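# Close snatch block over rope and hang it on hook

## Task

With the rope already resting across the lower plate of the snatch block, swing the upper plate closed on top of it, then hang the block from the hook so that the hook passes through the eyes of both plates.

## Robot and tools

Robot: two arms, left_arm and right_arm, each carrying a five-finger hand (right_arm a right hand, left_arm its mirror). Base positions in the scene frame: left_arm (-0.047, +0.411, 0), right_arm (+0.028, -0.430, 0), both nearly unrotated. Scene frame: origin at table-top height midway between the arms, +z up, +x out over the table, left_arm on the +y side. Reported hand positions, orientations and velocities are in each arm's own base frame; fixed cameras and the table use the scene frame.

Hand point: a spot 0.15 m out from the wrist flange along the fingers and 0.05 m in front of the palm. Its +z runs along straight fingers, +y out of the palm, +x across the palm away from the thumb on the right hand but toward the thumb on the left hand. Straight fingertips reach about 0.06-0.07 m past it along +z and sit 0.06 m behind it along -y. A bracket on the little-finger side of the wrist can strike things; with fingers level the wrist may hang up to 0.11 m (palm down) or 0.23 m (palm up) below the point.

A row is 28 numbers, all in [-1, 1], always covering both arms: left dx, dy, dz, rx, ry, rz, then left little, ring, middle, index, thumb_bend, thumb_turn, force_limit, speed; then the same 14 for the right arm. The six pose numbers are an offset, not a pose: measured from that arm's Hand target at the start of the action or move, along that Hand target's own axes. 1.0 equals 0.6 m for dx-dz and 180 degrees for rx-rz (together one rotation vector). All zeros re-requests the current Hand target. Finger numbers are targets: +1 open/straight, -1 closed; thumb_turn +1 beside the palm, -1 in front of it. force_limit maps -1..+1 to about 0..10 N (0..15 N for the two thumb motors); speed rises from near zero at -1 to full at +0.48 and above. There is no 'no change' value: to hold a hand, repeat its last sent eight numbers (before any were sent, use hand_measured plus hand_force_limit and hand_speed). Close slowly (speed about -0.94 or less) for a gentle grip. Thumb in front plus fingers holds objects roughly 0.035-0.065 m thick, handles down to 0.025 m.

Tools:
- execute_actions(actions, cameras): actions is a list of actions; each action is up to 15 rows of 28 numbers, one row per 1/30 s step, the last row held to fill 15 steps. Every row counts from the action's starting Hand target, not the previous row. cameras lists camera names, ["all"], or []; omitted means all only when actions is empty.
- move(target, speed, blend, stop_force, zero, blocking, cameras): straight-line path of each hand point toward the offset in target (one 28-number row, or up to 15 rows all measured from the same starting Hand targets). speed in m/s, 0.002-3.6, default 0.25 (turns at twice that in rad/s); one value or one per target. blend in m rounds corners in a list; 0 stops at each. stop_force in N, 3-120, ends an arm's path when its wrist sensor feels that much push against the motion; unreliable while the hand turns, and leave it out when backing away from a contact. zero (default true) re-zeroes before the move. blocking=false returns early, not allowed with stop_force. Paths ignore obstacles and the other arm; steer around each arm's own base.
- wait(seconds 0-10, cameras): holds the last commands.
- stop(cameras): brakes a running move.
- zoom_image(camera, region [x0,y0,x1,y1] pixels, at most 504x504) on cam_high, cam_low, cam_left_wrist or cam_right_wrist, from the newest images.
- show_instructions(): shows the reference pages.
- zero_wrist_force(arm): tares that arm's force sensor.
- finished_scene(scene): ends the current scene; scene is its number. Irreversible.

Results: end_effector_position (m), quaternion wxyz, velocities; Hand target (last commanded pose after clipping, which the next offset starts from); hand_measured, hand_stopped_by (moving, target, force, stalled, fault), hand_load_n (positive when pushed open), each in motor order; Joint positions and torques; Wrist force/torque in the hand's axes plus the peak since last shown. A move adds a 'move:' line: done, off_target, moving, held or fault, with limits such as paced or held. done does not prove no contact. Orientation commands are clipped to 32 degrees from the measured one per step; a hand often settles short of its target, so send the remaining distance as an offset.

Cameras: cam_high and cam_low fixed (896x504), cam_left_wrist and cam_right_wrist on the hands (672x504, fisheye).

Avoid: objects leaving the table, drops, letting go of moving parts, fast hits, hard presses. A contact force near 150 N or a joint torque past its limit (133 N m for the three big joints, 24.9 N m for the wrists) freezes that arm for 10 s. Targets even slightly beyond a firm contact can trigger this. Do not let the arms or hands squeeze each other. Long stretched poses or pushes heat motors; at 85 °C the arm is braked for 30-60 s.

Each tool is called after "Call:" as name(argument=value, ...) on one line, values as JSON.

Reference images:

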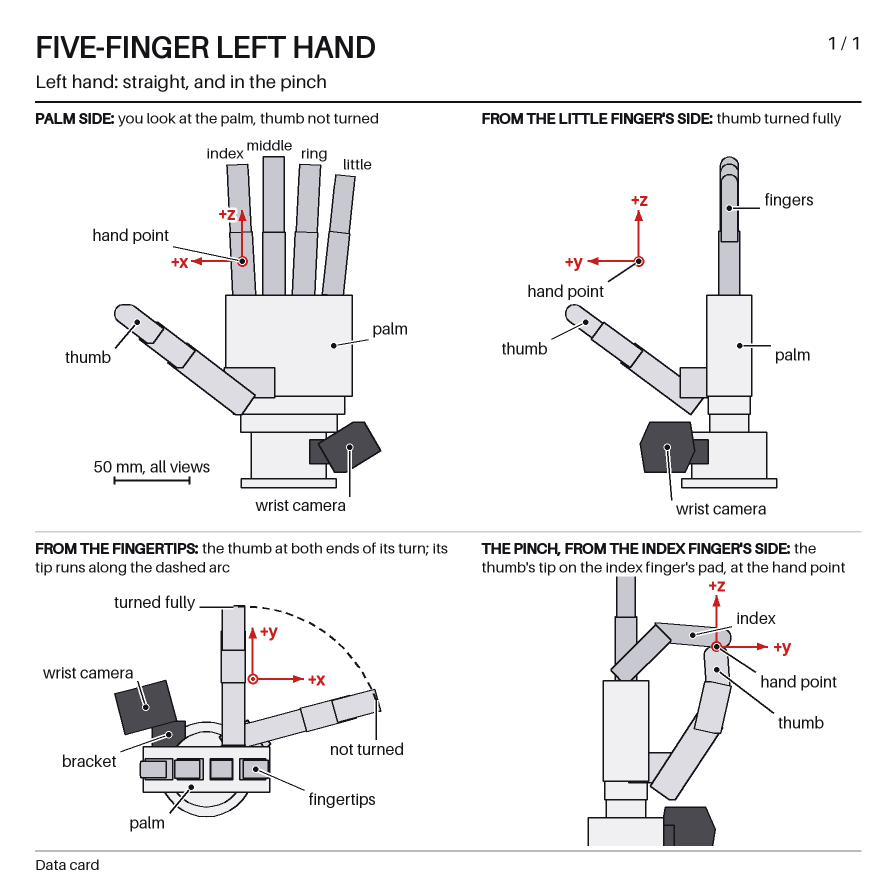

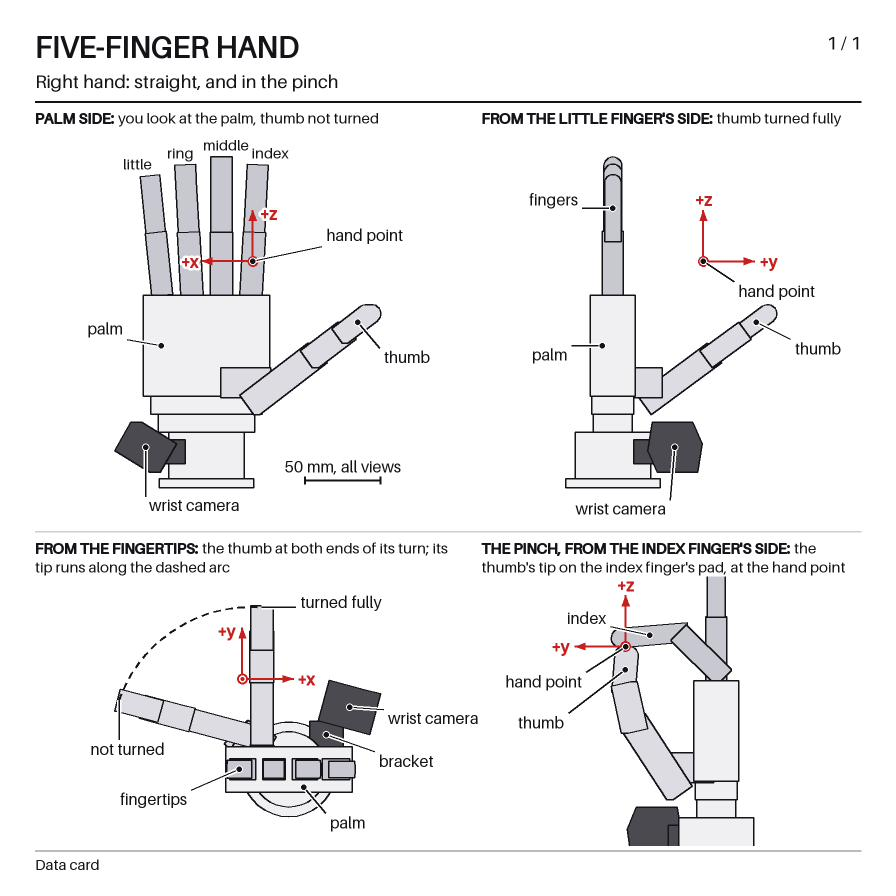

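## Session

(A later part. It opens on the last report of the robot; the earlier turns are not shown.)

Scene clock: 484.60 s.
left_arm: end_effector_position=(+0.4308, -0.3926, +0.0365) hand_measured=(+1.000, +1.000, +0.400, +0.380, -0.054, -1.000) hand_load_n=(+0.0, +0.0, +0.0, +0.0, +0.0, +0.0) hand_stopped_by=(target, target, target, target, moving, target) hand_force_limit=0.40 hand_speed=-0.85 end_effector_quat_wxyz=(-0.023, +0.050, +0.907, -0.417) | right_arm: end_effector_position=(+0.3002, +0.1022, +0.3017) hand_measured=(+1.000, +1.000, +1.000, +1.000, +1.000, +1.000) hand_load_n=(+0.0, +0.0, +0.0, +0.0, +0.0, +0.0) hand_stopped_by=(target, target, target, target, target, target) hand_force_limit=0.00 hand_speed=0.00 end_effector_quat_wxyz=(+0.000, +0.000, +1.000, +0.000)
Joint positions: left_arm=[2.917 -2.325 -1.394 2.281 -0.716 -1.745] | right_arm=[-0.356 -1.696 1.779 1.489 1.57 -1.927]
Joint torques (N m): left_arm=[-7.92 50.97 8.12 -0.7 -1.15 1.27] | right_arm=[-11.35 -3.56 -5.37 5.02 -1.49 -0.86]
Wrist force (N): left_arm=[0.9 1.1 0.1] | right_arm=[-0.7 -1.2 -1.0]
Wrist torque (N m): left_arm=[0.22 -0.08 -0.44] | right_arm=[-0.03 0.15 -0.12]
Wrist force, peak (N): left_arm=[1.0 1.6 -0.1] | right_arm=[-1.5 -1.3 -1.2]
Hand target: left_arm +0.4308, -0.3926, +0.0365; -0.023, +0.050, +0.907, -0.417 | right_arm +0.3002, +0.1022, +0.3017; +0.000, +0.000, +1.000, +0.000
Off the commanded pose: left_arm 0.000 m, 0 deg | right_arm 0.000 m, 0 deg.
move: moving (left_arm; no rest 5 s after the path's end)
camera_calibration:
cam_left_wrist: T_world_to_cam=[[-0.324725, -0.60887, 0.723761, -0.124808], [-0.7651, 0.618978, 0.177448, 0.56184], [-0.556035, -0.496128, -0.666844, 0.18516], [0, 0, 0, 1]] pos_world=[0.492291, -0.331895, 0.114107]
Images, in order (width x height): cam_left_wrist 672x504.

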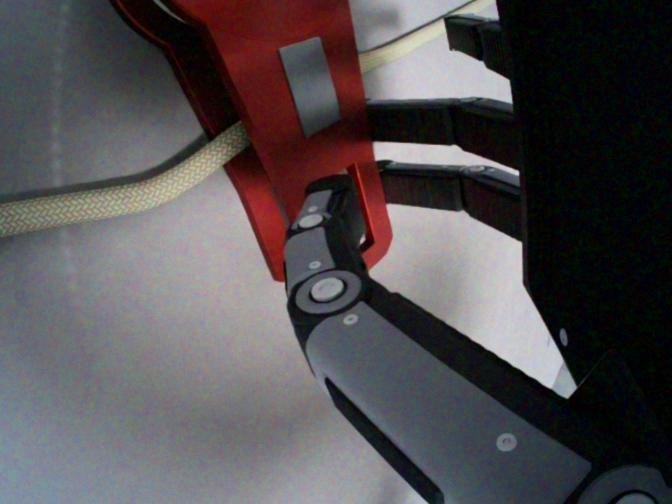

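Call:
move(target=[[0,0,0,0,0,0,1,1,0.6,0.6,0.8,-1,0.4,0.2,0,0,0,0,0,0,1,1,1,1,1,1,0,0],[0,0.0051,0.0043,0,0,0,1,1,0.6,0.6,0.8,-1,0.4,0.2,0,0,0,0,0,0,1,1,1,1,1,1,0,0]], cameras=[], speed=0.05)

Call:
move(target=[0,0,0,0,0,0,1,1,0.4,0.38,-0.2,-1,0.4,-0.8,0,0,0,0,0,0,1,1,1,1,1,1,0,0], cameras=["cam_left_wrist"])

Call:
zoom_image(camera="cam_left_wrist", region=[80, 0, 500, 400])

Scene clock: 493.37 s.
left_arm: end_effector_position=(+0.4308, -0.3925, +0.0324) hand_measured=(+1.000, +1.000, +0.600, +0.600, +0.800, -1.000) hand_load_n=(+0.0, +0.0, +0.0, +0.0, +0.0, +0.0) hand_stopped_by=(target, target, target, target, target, target) hand_force_limit=0.40 hand_speed=0.20 end_effector_quat_wxyz=(-0.023, +0.050, +0.907, -0.417) | right_arm: end_effector_position=(+0.3002, +0.1022, +0.3017) hand_measured=(+1.000, +1.000, +1.000, +1.000, +1.000, +1.000) hand_load_n=(+0.0, +0.0, +0.0, +0.0, +0.0, +0.0) hand_stopped_by=(target, target, target, target, target, target) hand_force_limit=0.00 hand_speed=0.00 end_effector_quat_wxyz=(+0.000, +0.000, +1.000, +0.000)
Joint positions: left_arm=[2.917 -2.33 -1.396 2.288 -0.716 -1.745] | right_arm=[-0.356 -1.696 1.779 1.489 1.57 -1.927]
Joint torques (N m): left_arm=[8.87 38.06 10.56 -1.7 2.03 1.06] | right_arm=[-11.58 -3.55 -5.83 4.88 -1.52 -0.79]
Wrist force (N): left_arm=[0.8 1.4 0.1] | right_arm=[-1.3 -1.4 -1.0]
Wrist torque (N m): left_arm=[0.23 -0.06 -0.48] | right_arm=[-0.04 0.24 -0.16]
Wrist force, peak (N): left_arm=[1.0 1.5 -0.1] | right_arm=[-1.4 -1.7 -0.7]
Hand target: left_arm +0.4308, -0.3925, +0.0325; -0.023, +0.050, +0.907, -0.417 | right_arm +0.3002, +0.1022, +0.3017; +0.000, +0.000, +1.000, +0.000
Off the commanded pose: left_arm 0.000 m, 0 deg | right_arm 0.000 m, 0 deg.
move: done
No camera images: "cameras" was empty.

Scene clock: 497.13 s.
left_arm: end_effector_position=(+0.4308, -0.3925, +0.0325) hand_measured=(+1.000, +1.000, +0.400, +0.380, -0.200, -1.000) hand_load_n=(+0.0, +0.0, +0.0, +0.0, +0.5, +0.0) hand_stopped_by=(target, target, target, target, target, target) hand_force_limit=0.40 hand_speed=-0.80 end_effector_quat_wxyz=(-0.023, +0.050, +0.907, -0.417) | right_arm: end_effector_position=(+0.3002, +0.1022, +0.3017) hand_measured=(+1.000, +1.000, +1.000, +1.000, +1.000, +1.000) hand_load_n=(+0.0, +0.0, +0.0, +0.0, +0.0, +0.0) hand_stopped_by=(target, target, target, target, target, target) hand_force_limit=0.00 hand_speed=0.00 end_effector_quat_wxyz=(+0.000, +0.000, +1.000, +0.000)
Joint positions: left_arm=[2.917 -2.33 -1.396 2.288 -0.716 -1.745] | right_arm=[-0.356 -1.696 1.779 1.489 1.57 -1.927]
Joint torques (N m): left_arm=[10.3 51.46 21.64 -4.86 3.09 -0.53] | right_arm=[-11.5 -3.75 -5.54 4.92 -1.53 -0.67]
Wrist force (N): left_arm=[0.9 1.2 0.1] | right_arm=[-1.0 -1.3 -0.8]
Wrist torque (N m): left_arm=[0.23 -0.07 -0.47] | right_arm=[-0.04 0.20 -0.14]
Wrist force, peak (N): left_arm=[1.1 1.4 -0.2] | right_arm=[-1.4 -1.4 -1.2]
Hand target: left_arm +0.4308, -0.3925, +0.0325; -0.023, +0.050, +0.907, -0.417 | right_arm +0.3002, +0.1022, +0.3017; +0.000, +0.000, +1.000, +0.000
Off the commanded pose: left_arm 0.000 m, 0 deg | right_arm 0.000 m, 0 deg.
move: done
camera_calibration:
cam_left_wrist: T_world_to_cam=[[-0.324725, -0.60887, 0.723761, -0.121913], [-0.7651, 0.618978, 0.177448, 0.562549], [-0.556035, -0.496128, -0.666844, 0.182492], [0, 0, 0, 1]] pos_world=[0.492291, -0.331895, 0.110107]
Images, in order (width x height): cam_left_wrist 672x504.

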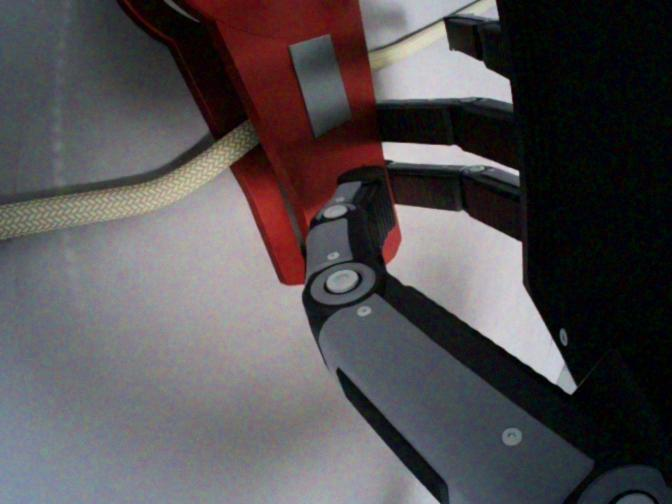

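Scaled by 1.200 from the camera's 672x504 image, which has a finer 960x720 frame.

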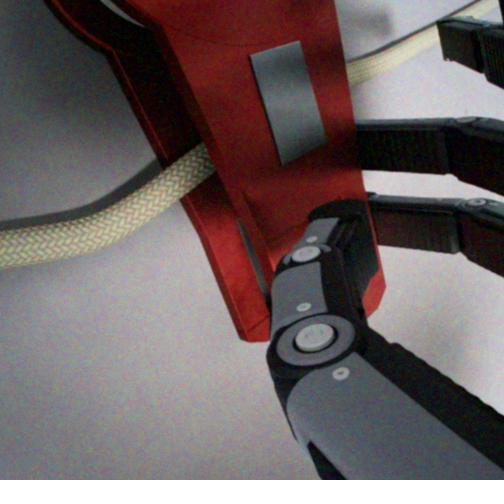

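Call:
move(target=[[0,0,0,0,0,0,1,1,0.6,0.6,0.6,-1,0.4,0.2,0,0,0,0,0,0,1,1,1,1,1,1,0,0],[0,0.0062,0.0143,0.0472,0,0,1,1,0.6,0.6,0.6,-1,0.4,0.2,0,0,0,0,0,0,1,1,1,1,1,1,0,0]], cameras=["cam_left_wrist"], speed=0.04)

Call:
zoom_image(camera="cam_left_wrist", region=[80, 0, 500, 400])

Scene clock: 515.07 s.
left_arm: end_effector_position=(+0.4304, -0.3965, +0.0239) hand_measured=(+1.000, +1.000, +0.600, +0.600, +0.600, -1.000) hand_load_n=(+0.0, -0.5, -0.5, +0.0, +0.0, +0.0) hand_stopped_by=(target, target, target, target, target, target) hand_force_limit=0.40 hand_speed=0.20 end_effector_quat_wxyz=(-0.027, +0.048, +0.874, -0.483) end_effector_velocity=(+0.001, +0.001, +0.000) end_effector_angular_velocity=(+0.005, -0.001, +0.001) | right_arm: end_effector_position=(+0.3002, +0.1022, +0.3017) hand_measured=(+1.000, +1.000, +1.000, +1.000, +1.000, +1.000) hand_load_n=(+0.0, +0.0, +0.0, +0.0, +0.0, +0.5) hand_stopped_by=(target, target, target, target, target, target) hand_force_limit=0.00 hand_speed=0.00 end_effector_quat_wxyz=(+0.000, +0.000, +1.000, +0.000)
Joint positions: left_arm=[2.965 -2.364 -1.443 2.342 -0.563 -1.694] | right_arm=[-0.356 -1.696 1.779 1.489 1.57 -1.927]
Joint velocities: left_arm=[0 0 0.002 -0.001 -0.005 -0.001] | right_arm=[within noise]
Joint torques (N m): left_arm=[-7.76 48.37 18.66 -3.78 -1.27 -1.42] | right_arm=[-11.2 -3.4 -5.6 4.96 -1.51 -0.55]
Wrist force (N): left_arm=[0.6 1.6 0.0] | right_arm=[-0.9 -1.6 -0.9]
Wrist torque (N m): left_arm=[0.26 -0.08 -0.60] | right_arm=[-0.09 0.18 -0.15]
Wrist force, peak (N): left_arm=[0.6 1.8 -0.2] | right_arm=[-1.2 -1.7 -1.2]
Hand target: left_arm +0.4304, -0.3966, +0.0241; -0.027, +0.048, +0.874, -0.483 | right_arm +0.3002, +0.1022, +0.3017; +0.000, +0.000, +1.000, +0.000
Off the commanded pose: left_arm 0.000 m, 0 deg | right_arm 0.000 m, 0 deg.
move: done
camera_calibration:
cam_left_wrist: T_world_to_cam=[[-0.312089, -0.495445, 0.810639, -0.0808218], [-0.762903, 0.639202, 0.0969546, 0.575254], [-0.566197, -0.58818, -0.577464, 0.140342], [0, 0, 0, 1]] pos_world=[0.493101, -0.3252, 0.0907862]
Images, in order (width x height): cam_left_wrist 672x504.

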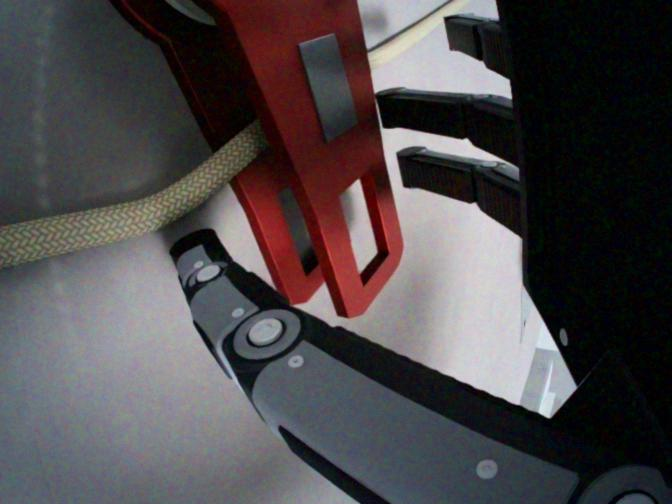

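Scaled by 1.200 from the camera's 672x504 image, which has a finer 960x720 frame.

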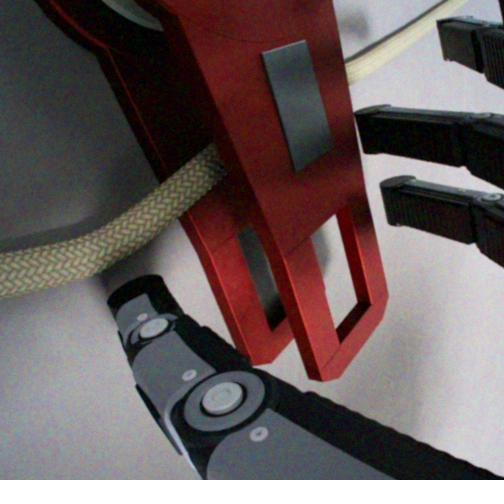

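Call:
move(target=[0,0,0,0,0,0,1,1,0.31,0.29,-0.3,-1,0.4,-0.85,0,0,0,0,0,0,1,1,1,1,1,1,0,0], cameras=["cam_left_wrist"])

Call:
zoom_image(camera="cam_left_wrist", region=[80, 0, 500, 400])

Scene clock: 520.17 s.
left_arm: end_effector_position=(+0.4304, -0.3966, +0.0241) hand_measured=(+1.000, +1.000, +0.310, +0.290, +0.184, -1.000) hand_load_n=(+0.0, +0.0, +4.0, +1.0, +10.5, +1.5) hand_stopped_by=(target, target, target, target, force, target) hand_force_limit=0.40 hand_speed=-0.85 end_effector_quat_wxyz=(-0.027, +0.048, +0.874, -0.483) | right_arm: end_effector_position=(+0.3002, +0.1022, +0.3017) hand_measured=(+1.000, +1.000, +1.000, +1.000, +1.000, +1.000) hand_load_n=(+0.0, +0.0, +0.0, +0.0, +0.0, +0.0) hand_stopped_by=(target, target, target, target, target, target) hand_force_limit=0.00 hand_speed=0.00 end_effector_quat_wxyz=(+0.000, +0.000, +1.000, +0.000)
Joint positions: left_arm=[2.965 -2.364 -1.443 2.341 -0.564 -1.694] | right_arm=[-0.356 -1.696 1.779 1.489 1.57 -1.927]
Joint torques (N m): left_arm=[-10.93 50.2 19.49 -4.32 -0.41 -1.09] | right_arm=[-11.24 -3.28 -5.53 4.88 -1.46 -0.55]
Wrist force (N): left_arm=[0.9 2.3 0.2] | right_arm=[-0.9 -1.5 -0.7]
Wrist torque (N m): left_arm=[0.33 -0.09 -0.57] | right_arm=[-0.08 0.18 -0.15]
Wrist force, peak (N): left_arm=[0.5 3.1 0.4] | right_arm=[-1.2 -1.6 -1.1]
Hand target: left_arm +0.4304, -0.3966, +0.0241; -0.027, +0.048, +0.874, -0.483 | right_arm +0.3002, +0.1022, +0.3017; +0.000, +0.000, +1.000, +0.000
Off the commanded pose: left_arm 0.000 m, 0 deg | right_arm 0.000 m, 0 deg.
move: done
camera_calibration:
cam_left_wrist: T_world_to_cam=[[-0.312196, -0.4956, 0.810502, -0.0809696], [-0.762808, 0.639295, 0.0970867, 0.575204], [-0.566266, -0.587948, -0.577633, 0.14041], [0, 0, 0, 1]] pos_world=[0.493001, -0.3253, 0.0908871]
Images, in order (width x height): cam_left_wrist 672x504.

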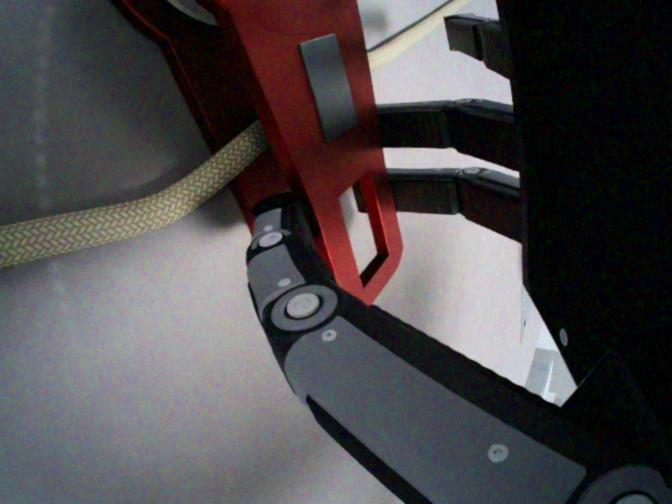

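Scaled by 1.200 from the camera's 672x504 image, which has a finer 960x720 frame.

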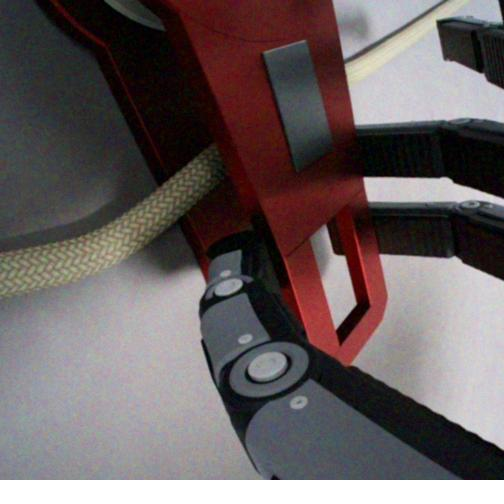

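Call:
move(target=[0,0,0,0,0,0,1,1,0.15,0.0,-0.35,-1,0.5,-0.92,0,0,0,0,0,0,1,1,1,1,1,1,0,0], cameras=[])

Call:
move(target=[0,-0.0253,-0.0217,0,0,0,1,1,0.15,0.0,-0.35,-1,0.5,-0.92,0,0,0,0,0,0,1,1,1,1,1,1,0,0], cameras=["cam_left_wrist","cam_low","cam_high"], speed=0.03)

Call:
zoom_image(camera="cam_left_wrist", region=[80, 0, 500, 400])

Call:
zoom_image(camera="cam_low", region=[330, 200, 530, 340])

Scene clock: 526.20 s.
left_arm: end_effector_position=(+0.4304, -0.3966, +0.0241) hand_measured=(+1.000, +1.000, +0.284, +0.248, +0.188, -1.000) hand_load_n=(+0.0, +0.0, +6.0, +9.0, +20.5, +0.0) hand_stopped_by=(target, target, force, force, force, target) hand_force_limit=0.50 hand_speed=-0.92 end_effector_quat_wxyz=(-0.027, +0.048, +0.874, -0.483) | right_arm: end_effector_position=(+0.3002, +0.1022, +0.3017) hand_measured=(+1.000, +1.000, +1.000, +1.000, +1.000, +1.000) hand_load_n=(+0.0, +0.0, +0.0, +0.0, +0.0, +0.0) hand_stopped_by=(target, target, target, target, target, target) hand_force_limit=0.00 hand_speed=0.00 end_effector_quat_wxyz=(+0.000, +0.000, +1.000, +0.000)
Joint positions: left_arm=[2.965 -2.364 -1.443 2.341 -0.564 -1.694] | right_arm=[-0.356 -1.696 1.779 1.489 1.57 -1.927]
Joint torques (N m): left_arm=[-2.59 45.82 18.09 -2.71 2.6 -1.05] | right_arm=[-11.52 -3.31 -6.42 5.01 -1.55 -0.49]
Wrist force (N): left_arm=[0.6 0.4 -1.1] | right_arm=[-1.1 -1.0 -0.7]
Wrist torque (N m): left_arm=[0.28 -0.13 -0.55] | right_arm=[0.00 0.21 -0.14]
Wrist force, peak (N): left_arm=[1.0 2.6 0.3] | right_arm=[-1.5 -1.7 -0.7]
Hand target: left_arm +0.4304, -0.3966, +0.0241; -0.027, +0.048, +0.874, -0.483 | right_arm +0.3002, +0.1022, +0.3017; +0.000, +0.000, +1.000, +0.000
Off the commanded pose: left_arm 0.000 m, 0 deg | right_arm 0.000 m, 0 deg.
move: done
No camera images: "cameras" was empty.

Scene clock: 527.17 s.
left_arm: end_effector_position=(+0.4308, -0.3936, +0.0440) hand_measured=(+1.000, +1.000, +0.282, +0.248, +0.184, -1.000) hand_load_n=(+0.0, +0.0, +0.5, +0.0, +2.0, +0.5) hand_stopped_by=(target, target, force, force, force, target) hand_force_limit=0.50 hand_speed=-0.92 end_effector_quat_wxyz=(-0.027, +0.048, +0.874, -0.483) | right_arm: end_effector_position=(+0.3002, +0.1022, +0.3017) hand_measured=(+1.000, +1.000, +1.000, +1.000, +1.000, +1.000) hand_load_n=(+0.0, +0.0, +0.0, +0.0, +0.0, +0.0) hand_stopped_by=(target, target, target, target, target, target) hand_force_limit=0.00 hand_speed=0.00 end_effector_quat_wxyz=(+0.000, +0.000, +1.000, +0.000)
Joint positions: left_arm=[2.971 -2.335 -1.439 2.299 -0.563 -1.683] | right_arm=[-0.356 -1.696 1.779 1.489 1.57 -1.927]
Joint torques (N m): left_arm=[5.3 31.62 15.95 0.04 3.9 -0.71] | right_arm=[-11.34 -3.54 -6.28 4.93 -1.48 -0.41]
Wrist force (N): left_arm=[0.7 3.1 0.9] | right_arm=[-1.1 -1.3 -0.7]
Wrist torque (N m): left_arm=[0.26 -0.06 -0.64] | right_arm=[-0.06 0.21 -0.16]
Wrist force, peak (N): left_arm=[0.6 4.4 1.6] | right_arm=[-1.5 -1.4 -1.1]
Hand target: left_arm +0.4307, -0.3937, +0.0438; -0.027, +0.048, +0.874, -0.483 | right_arm +0.3002, +0.1022, +0.3017; +0.000, +0.000, +1.000, +0.000
Off the commanded pose: left_arm 0.000 m, 0 deg | right_arm 0.000 m, 0 deg.
move: done
camera_calibration:
cam_left_wrist: T_world_to_cam=[[-0.312247, -0.495538, 0.810521, -0.0954436], [-0.762863, 0.639252, 0.0969403, 0.571688], [-0.566164, -0.588047, -0.577632, 0.153813], [0, 0, 0, 1]] pos_world=[0.493401, -0.3223, 0.110787]
Images, in order (width x height): cam_high 896x504, cam_low 896x504, cam_left_wrist 672x504.

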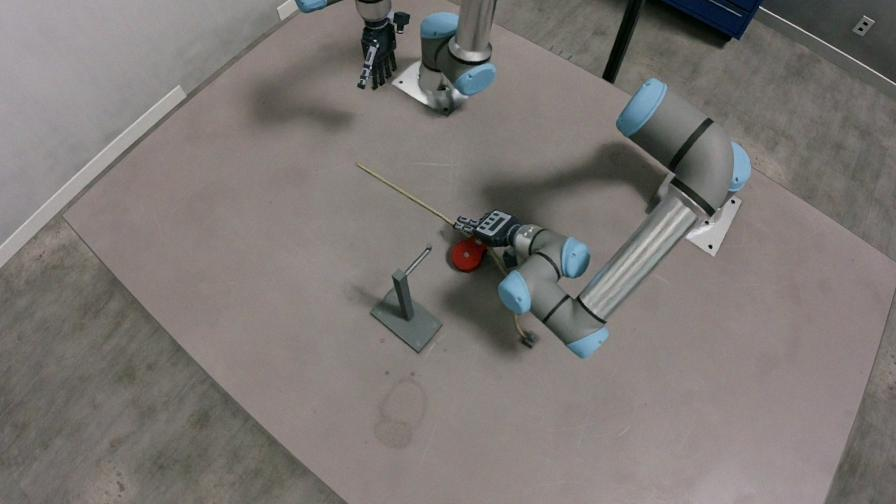

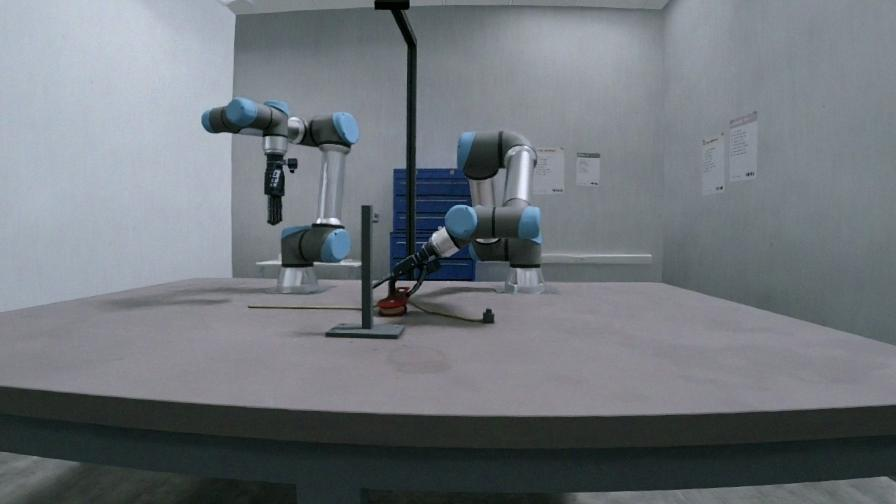

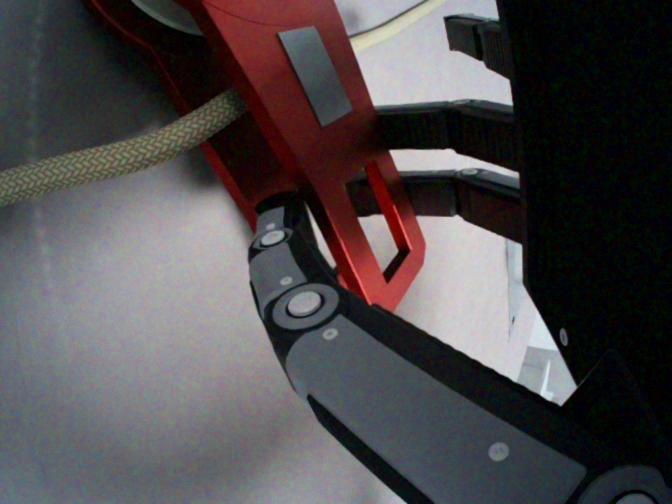

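Scaled by 1.200 from the camera's 672x504 image, which has a finer 960x720 frame.

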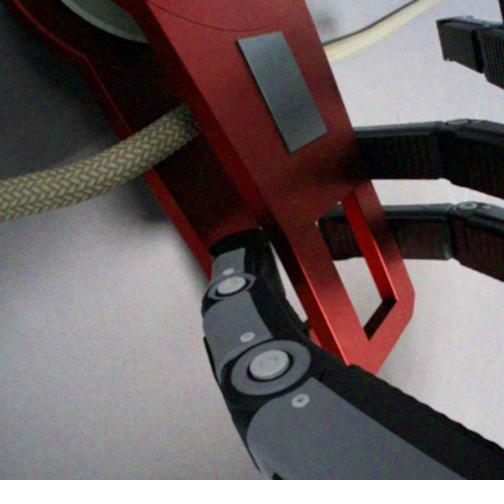

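Scaled by 2.520 from the camera's 896x504 image, which has a finer 1280x720 frame.

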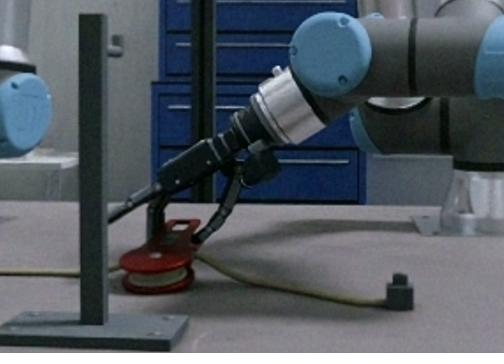

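Call:
move(target=[-0.0157,-0.0453,-0.0283,0,0,0,1,1,0.15,0.0,-0.35,-1,0.5,-0.92,0,0,0,0,0,0,1,1,1,1,1,1,0,0], cameras=["all"], speed=0.02)

Call:
zoom_image(camera="cam_left_wrist", region=[80, 0, 500, 400])

Call:
zoom_image(camera="cam_low", region=[330, 200, 530, 340])

Call:
zoom_image(camera="cam_right_wrist", region=[490, 170, 672, 370])

Scene clock: 558.57 s.
left_arm: end_effector_position=(+0.4401, -0.3948, +0.0761) hand_measured=(+1.000, +1.000, +0.282, +0.248, +0.184, -1.000) hand_load_n=(+0.0, +0.0, +0.5, +0.5, +2.5, +0.5) hand_stopped_by=(target, target, force, force, force, target) hand_force_limit=0.50 hand_speed=-0.92 end_effector_quat_wxyz=(-0.027, +0.048, +0.874, -0.483) | right_arm: end_effector_position=(+0.3002, +0.1022, +0.3017) hand_measured=(+1.000, +1.000, +1.000, +1.000, +1.000, +1.000) hand_load_n=(+0.0, +0.0, +0.0, +0.0, +0.0, +0.0) hand_stopped_by=(target, target, target, target, target, target) hand_force_limit=0.00 hand_speed=0.00 end_effector_quat_wxyz=(+0.000, +0.000, +1.000, +0.000)
Joint positions: left_arm=[2.972 -2.311 -1.387 2.221 -0.563 -1.681] | right_arm=[-0.356 -1.696 1.779 1.489 1.57 -1.927]
Joint torques (N m): left_arm=[12.4 40.2 8.12 -0.83 4.04 1.12] | right_arm=[-11.53 -3.47 -6.07 4.93 -1.49 -0.32]
Wrist force (N): left_arm=[0.8 3.2 0.4] | right_arm=[-1.2 -1.3 -0.7]
Wrist torque (N m): left_arm=[0.30 -0.14 -0.63] | right_arm=[-0.05 0.22 -0.15]
Wrist force, peak (N): left_arm=[0.5 3.7 1.2] | right_arm=[-1.4 -1.7 -1.1]
Hand target: left_arm +0.4401, -0.3948, +0.0759; -0.027, +0.048, +0.874, -0.483 | right_arm +0.3002, +0.1022, +0.3017; +0.000, +0.000, +1.000, +0.000
Off the commanded pose: left_arm 0.000 m, 0 deg | right_arm 0.000 m, 0 deg.
move: done
camera_calibration:
cam_left_wrist: T_world_to_cam=[[-0.312196, -0.4956, 0.810502, -0.119146], [-0.762808, 0.639295, 0.0970867, 0.57634], [-0.566266, -0.587948, -0.577633, 0.177057], [0, 0, 0, 1]] pos_world=[0.502701, -0.3234, 0.142887]
cam_right_wrist: T_world_to_cam=[[-0.271262, 0.962303, -0.0197433, -0.00734217], [0.839512, 0.246582, 0.484166, -0.419532], [0.470783, 0.114761, -0.874753, 0.223551], [0, 0, 0, 1]] pos_world=[0.244967, 0.0848596, 0.39853]

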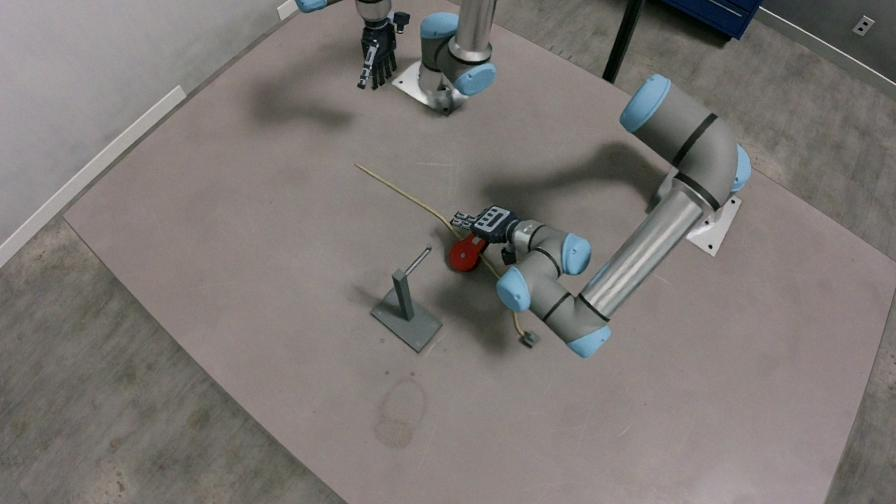

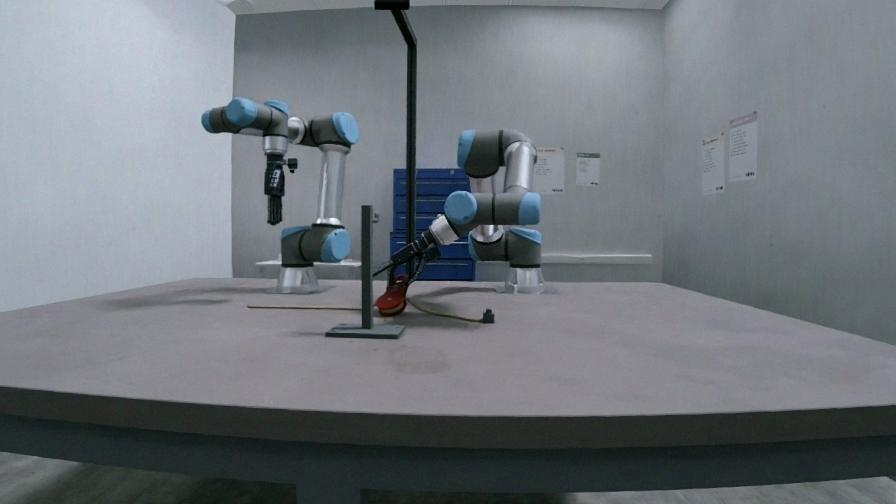

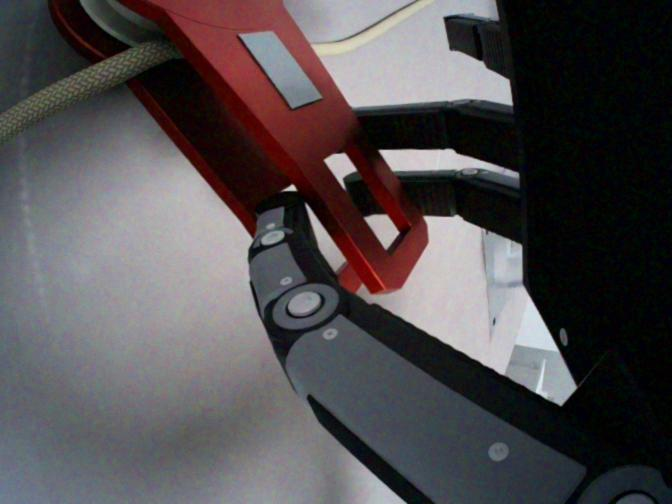

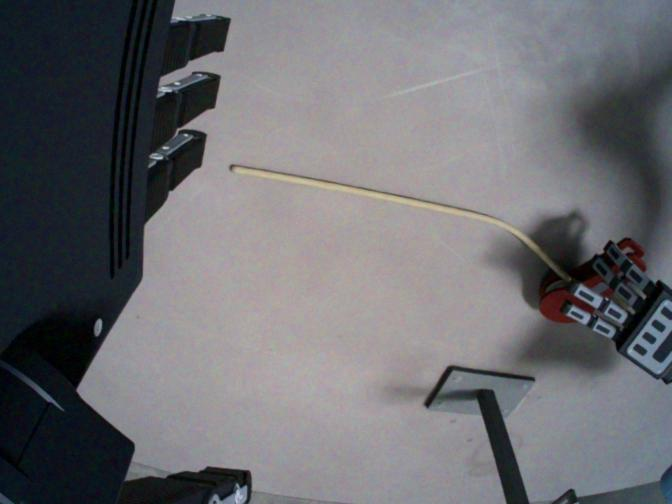

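Scaled by 1.200 from the camera's 672x504 image, which has a finer 960x720 frame.

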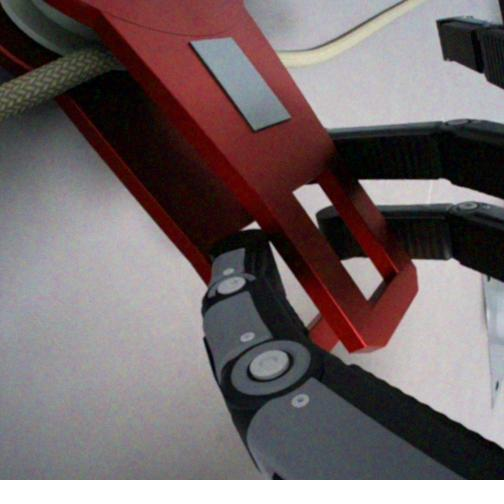

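Scaled by 2.520 from the camera's 896x504 image, which has a finer 1280x720 frame.

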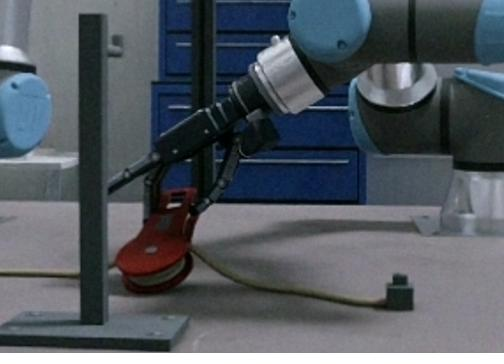

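Scaled by 2.520 from the camera's 672x504 image, which has a finer 960x720 frame.

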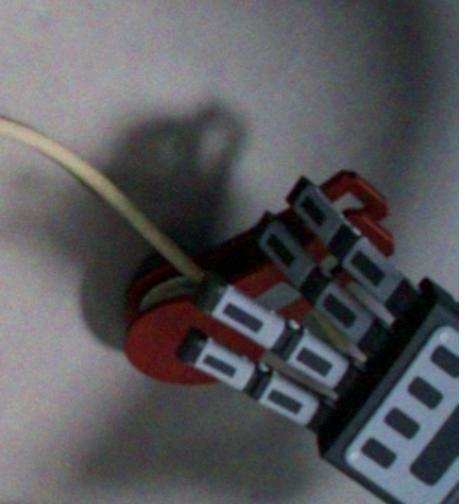

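Call:
zoom_image(camera="cam_high", region=[410, 180, 530, 300])

Scaled by 4.200 from the camera's 896x504 image, which has a finer 1280x720 frame.

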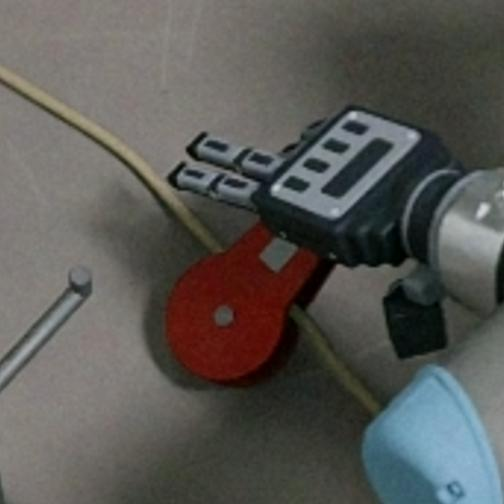

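Call:
move(target=[-0.0432,-0.0396,-0.0170,0,-0.011,-0.0069,1,1,0.15,0.0,-0.35,-1,0.5,-0.92,0,0,0,0,0,0,1,1,1,1,1,1,0,0], cameras=["cam_left_wrist","cam_low","cam_right_wrist"], speed=0.02)

Call:
zoom_image(camera="cam_left_wrist", region=[80, 0, 500, 400])

Call:
zoom_image(camera="cam_low", region=[330, 200, 530, 340])

Call:
zoom_image(camera="cam_right_wrist", region=[490, 170, 672, 370])

Scene clock: 590.07 s.
left_arm: end_effector_position=(+0.4654, -0.4016, +0.1015) hand_measured=(+1.000, +1.000, +0.282, +0.248, +0.184, -1.000) hand_load_n=(+0.0, -0.5, +1.0, +0.0, +1.5, +0.0) hand_stopped_by=(target, target, force, force, force, target) hand_force_limit=0.50 hand_speed=-0.92 end_effector_quat_wxyz=(-0.017, +0.031, +0.874, -0.484) end_effector_velocity=(-0.001, +0.001, -0.002) end_effector_angular_velocity=(+0.000, +0.000, -0.002) | right_arm: end_effector_position=(+0.3002, +0.1022, +0.3017) hand_measured=(+1.000, +1.000, +1.000, +1.000, +1.000, +1.000) hand_load_n=(+0.0, +0.0, +0.0, +0.0, +0.0, +0.0) hand_stopped_by=(target, target, target, target, target, target) hand_force_limit=0.00 hand_speed=0.00 end_effector_quat_wxyz=(+0.000, +0.000, +1.000, +0.000)
Joint positions: left_arm=[2.969 -2.311 -1.291 2.195 -0.569 -1.763] | right_arm=[-0.356 -1.696 1.779 1.489 1.57 -1.927]
Joint velocities: left_arm=[0.001 -0.001 -0.004 0 0 0.005] | right_arm=[within noise]
Joint torques (N m): left_arm=[-13.97 33.27 9.21 -3.37 -0.69 1.77] | right_arm=[-11.1 -3.39 -6.01 4.93 -1.51 -0.4]
Wrist force (N): left_arm=[1.1 2.5 0.4] | right_arm=[-1.1 -1.2 -0.9]
Wrist torque (N m): left_arm=[0.29 -0.08 -0.55] | right_arm=[-0.03 0.21 -0.15]
Wrist force, peak (N): left_arm=[0.9 3.3 0.6] | right_arm=[-1.3 -1.8 -1.1]
Hand target: left_arm +0.4654, -0.4016, +0.1014; -0.017, +0.031, +0.874, -0.484 | right_arm +0.3002, +0.1022, +0.3017; +0.000, +0.000, +1.000, +0.000
Off the commanded pose: left_arm 0.000 m, 0 deg | right_arm 0.000 m, 0 deg.
move: done
camera_calibration:
cam_left_wrist: T_world_to_cam=[[-0.291614, -0.507887, 0.810563, -0.149837], [-0.78833, 0.607548, 0.0970651, 0.596694], [-0.541754, -0.610686, -0.577552, 0.181547], [0, 0, 0, 1]] pos_world=[0.525051, -0.327752, 0.168387]
cam_right_wrist: T_world_to_cam=[[-0.271262, 0.962303, -0.0197433, -0.00734217], [0.839512, 0.246582, 0.484166, -0.419532], [0.470783, 0.114761, -0.874753, 0.223551], [0, 0, 0, 1]] pos_world=[0.244967, 0.0848596, 0.39853]
Images, in order (width x height): cam_low 896x504, cam_left_wrist 672x504, cam_right_wrist 672x504.

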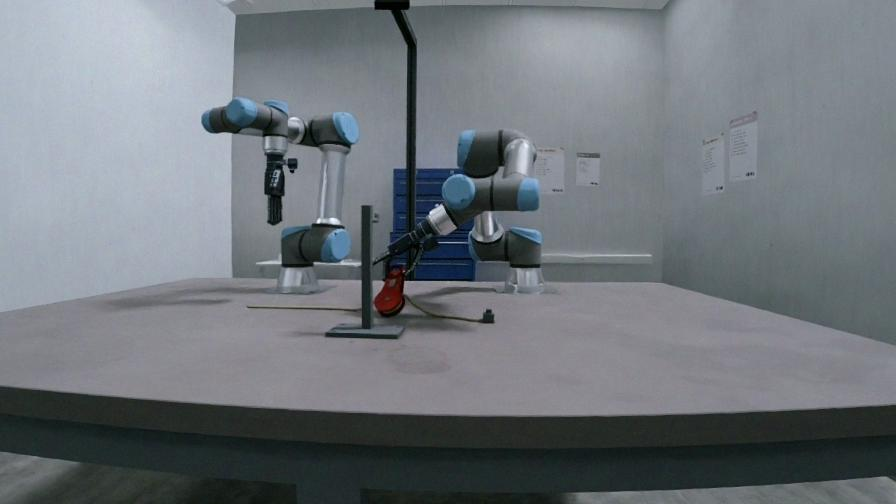

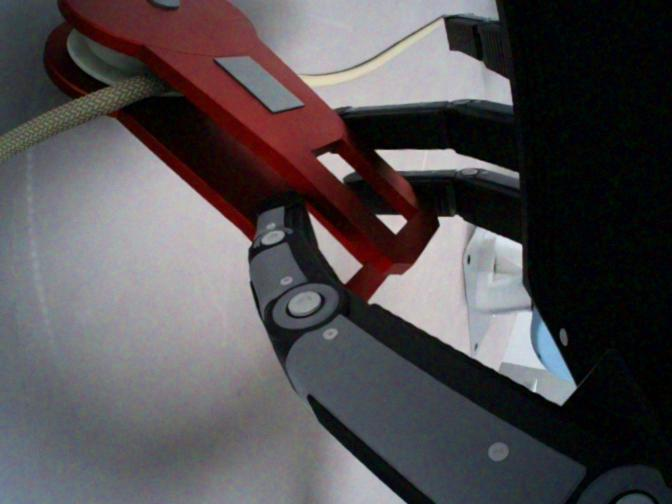

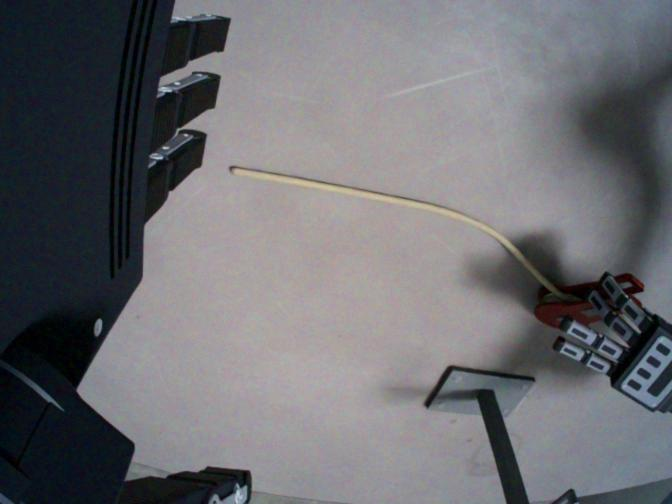

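Scaled by 1.200 from the camera's 672x504 image, which has a finer 960x720 frame.

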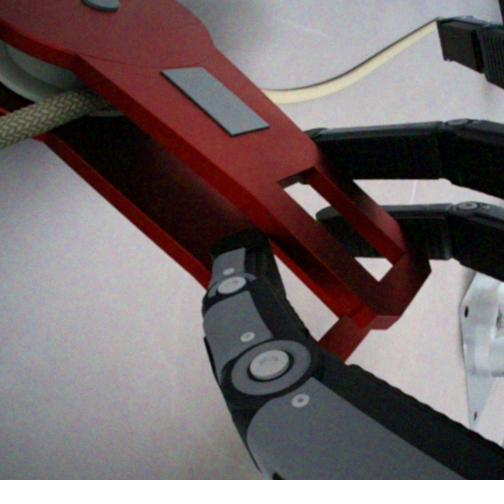

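Scaled by 2.520 from the camera's 896x504 image, which has a finer 1280x720 frame.

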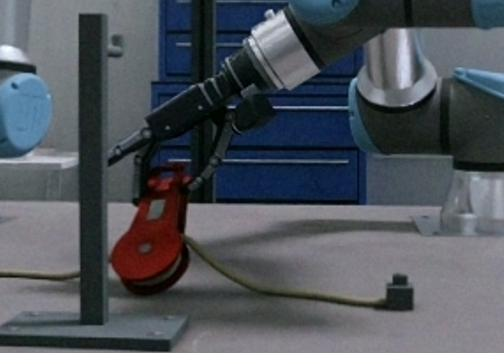

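Scaled by 2.520 from the camera's 672x504 image, which has a finer 960x720 frame.

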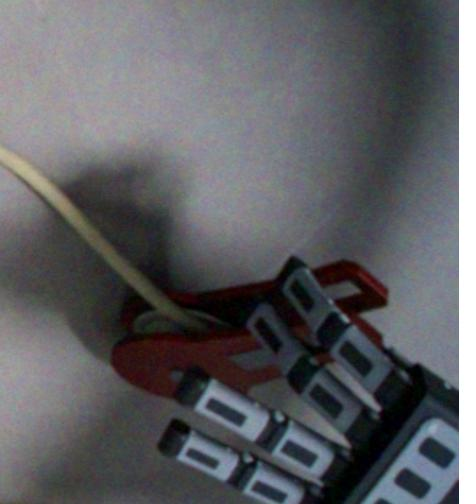

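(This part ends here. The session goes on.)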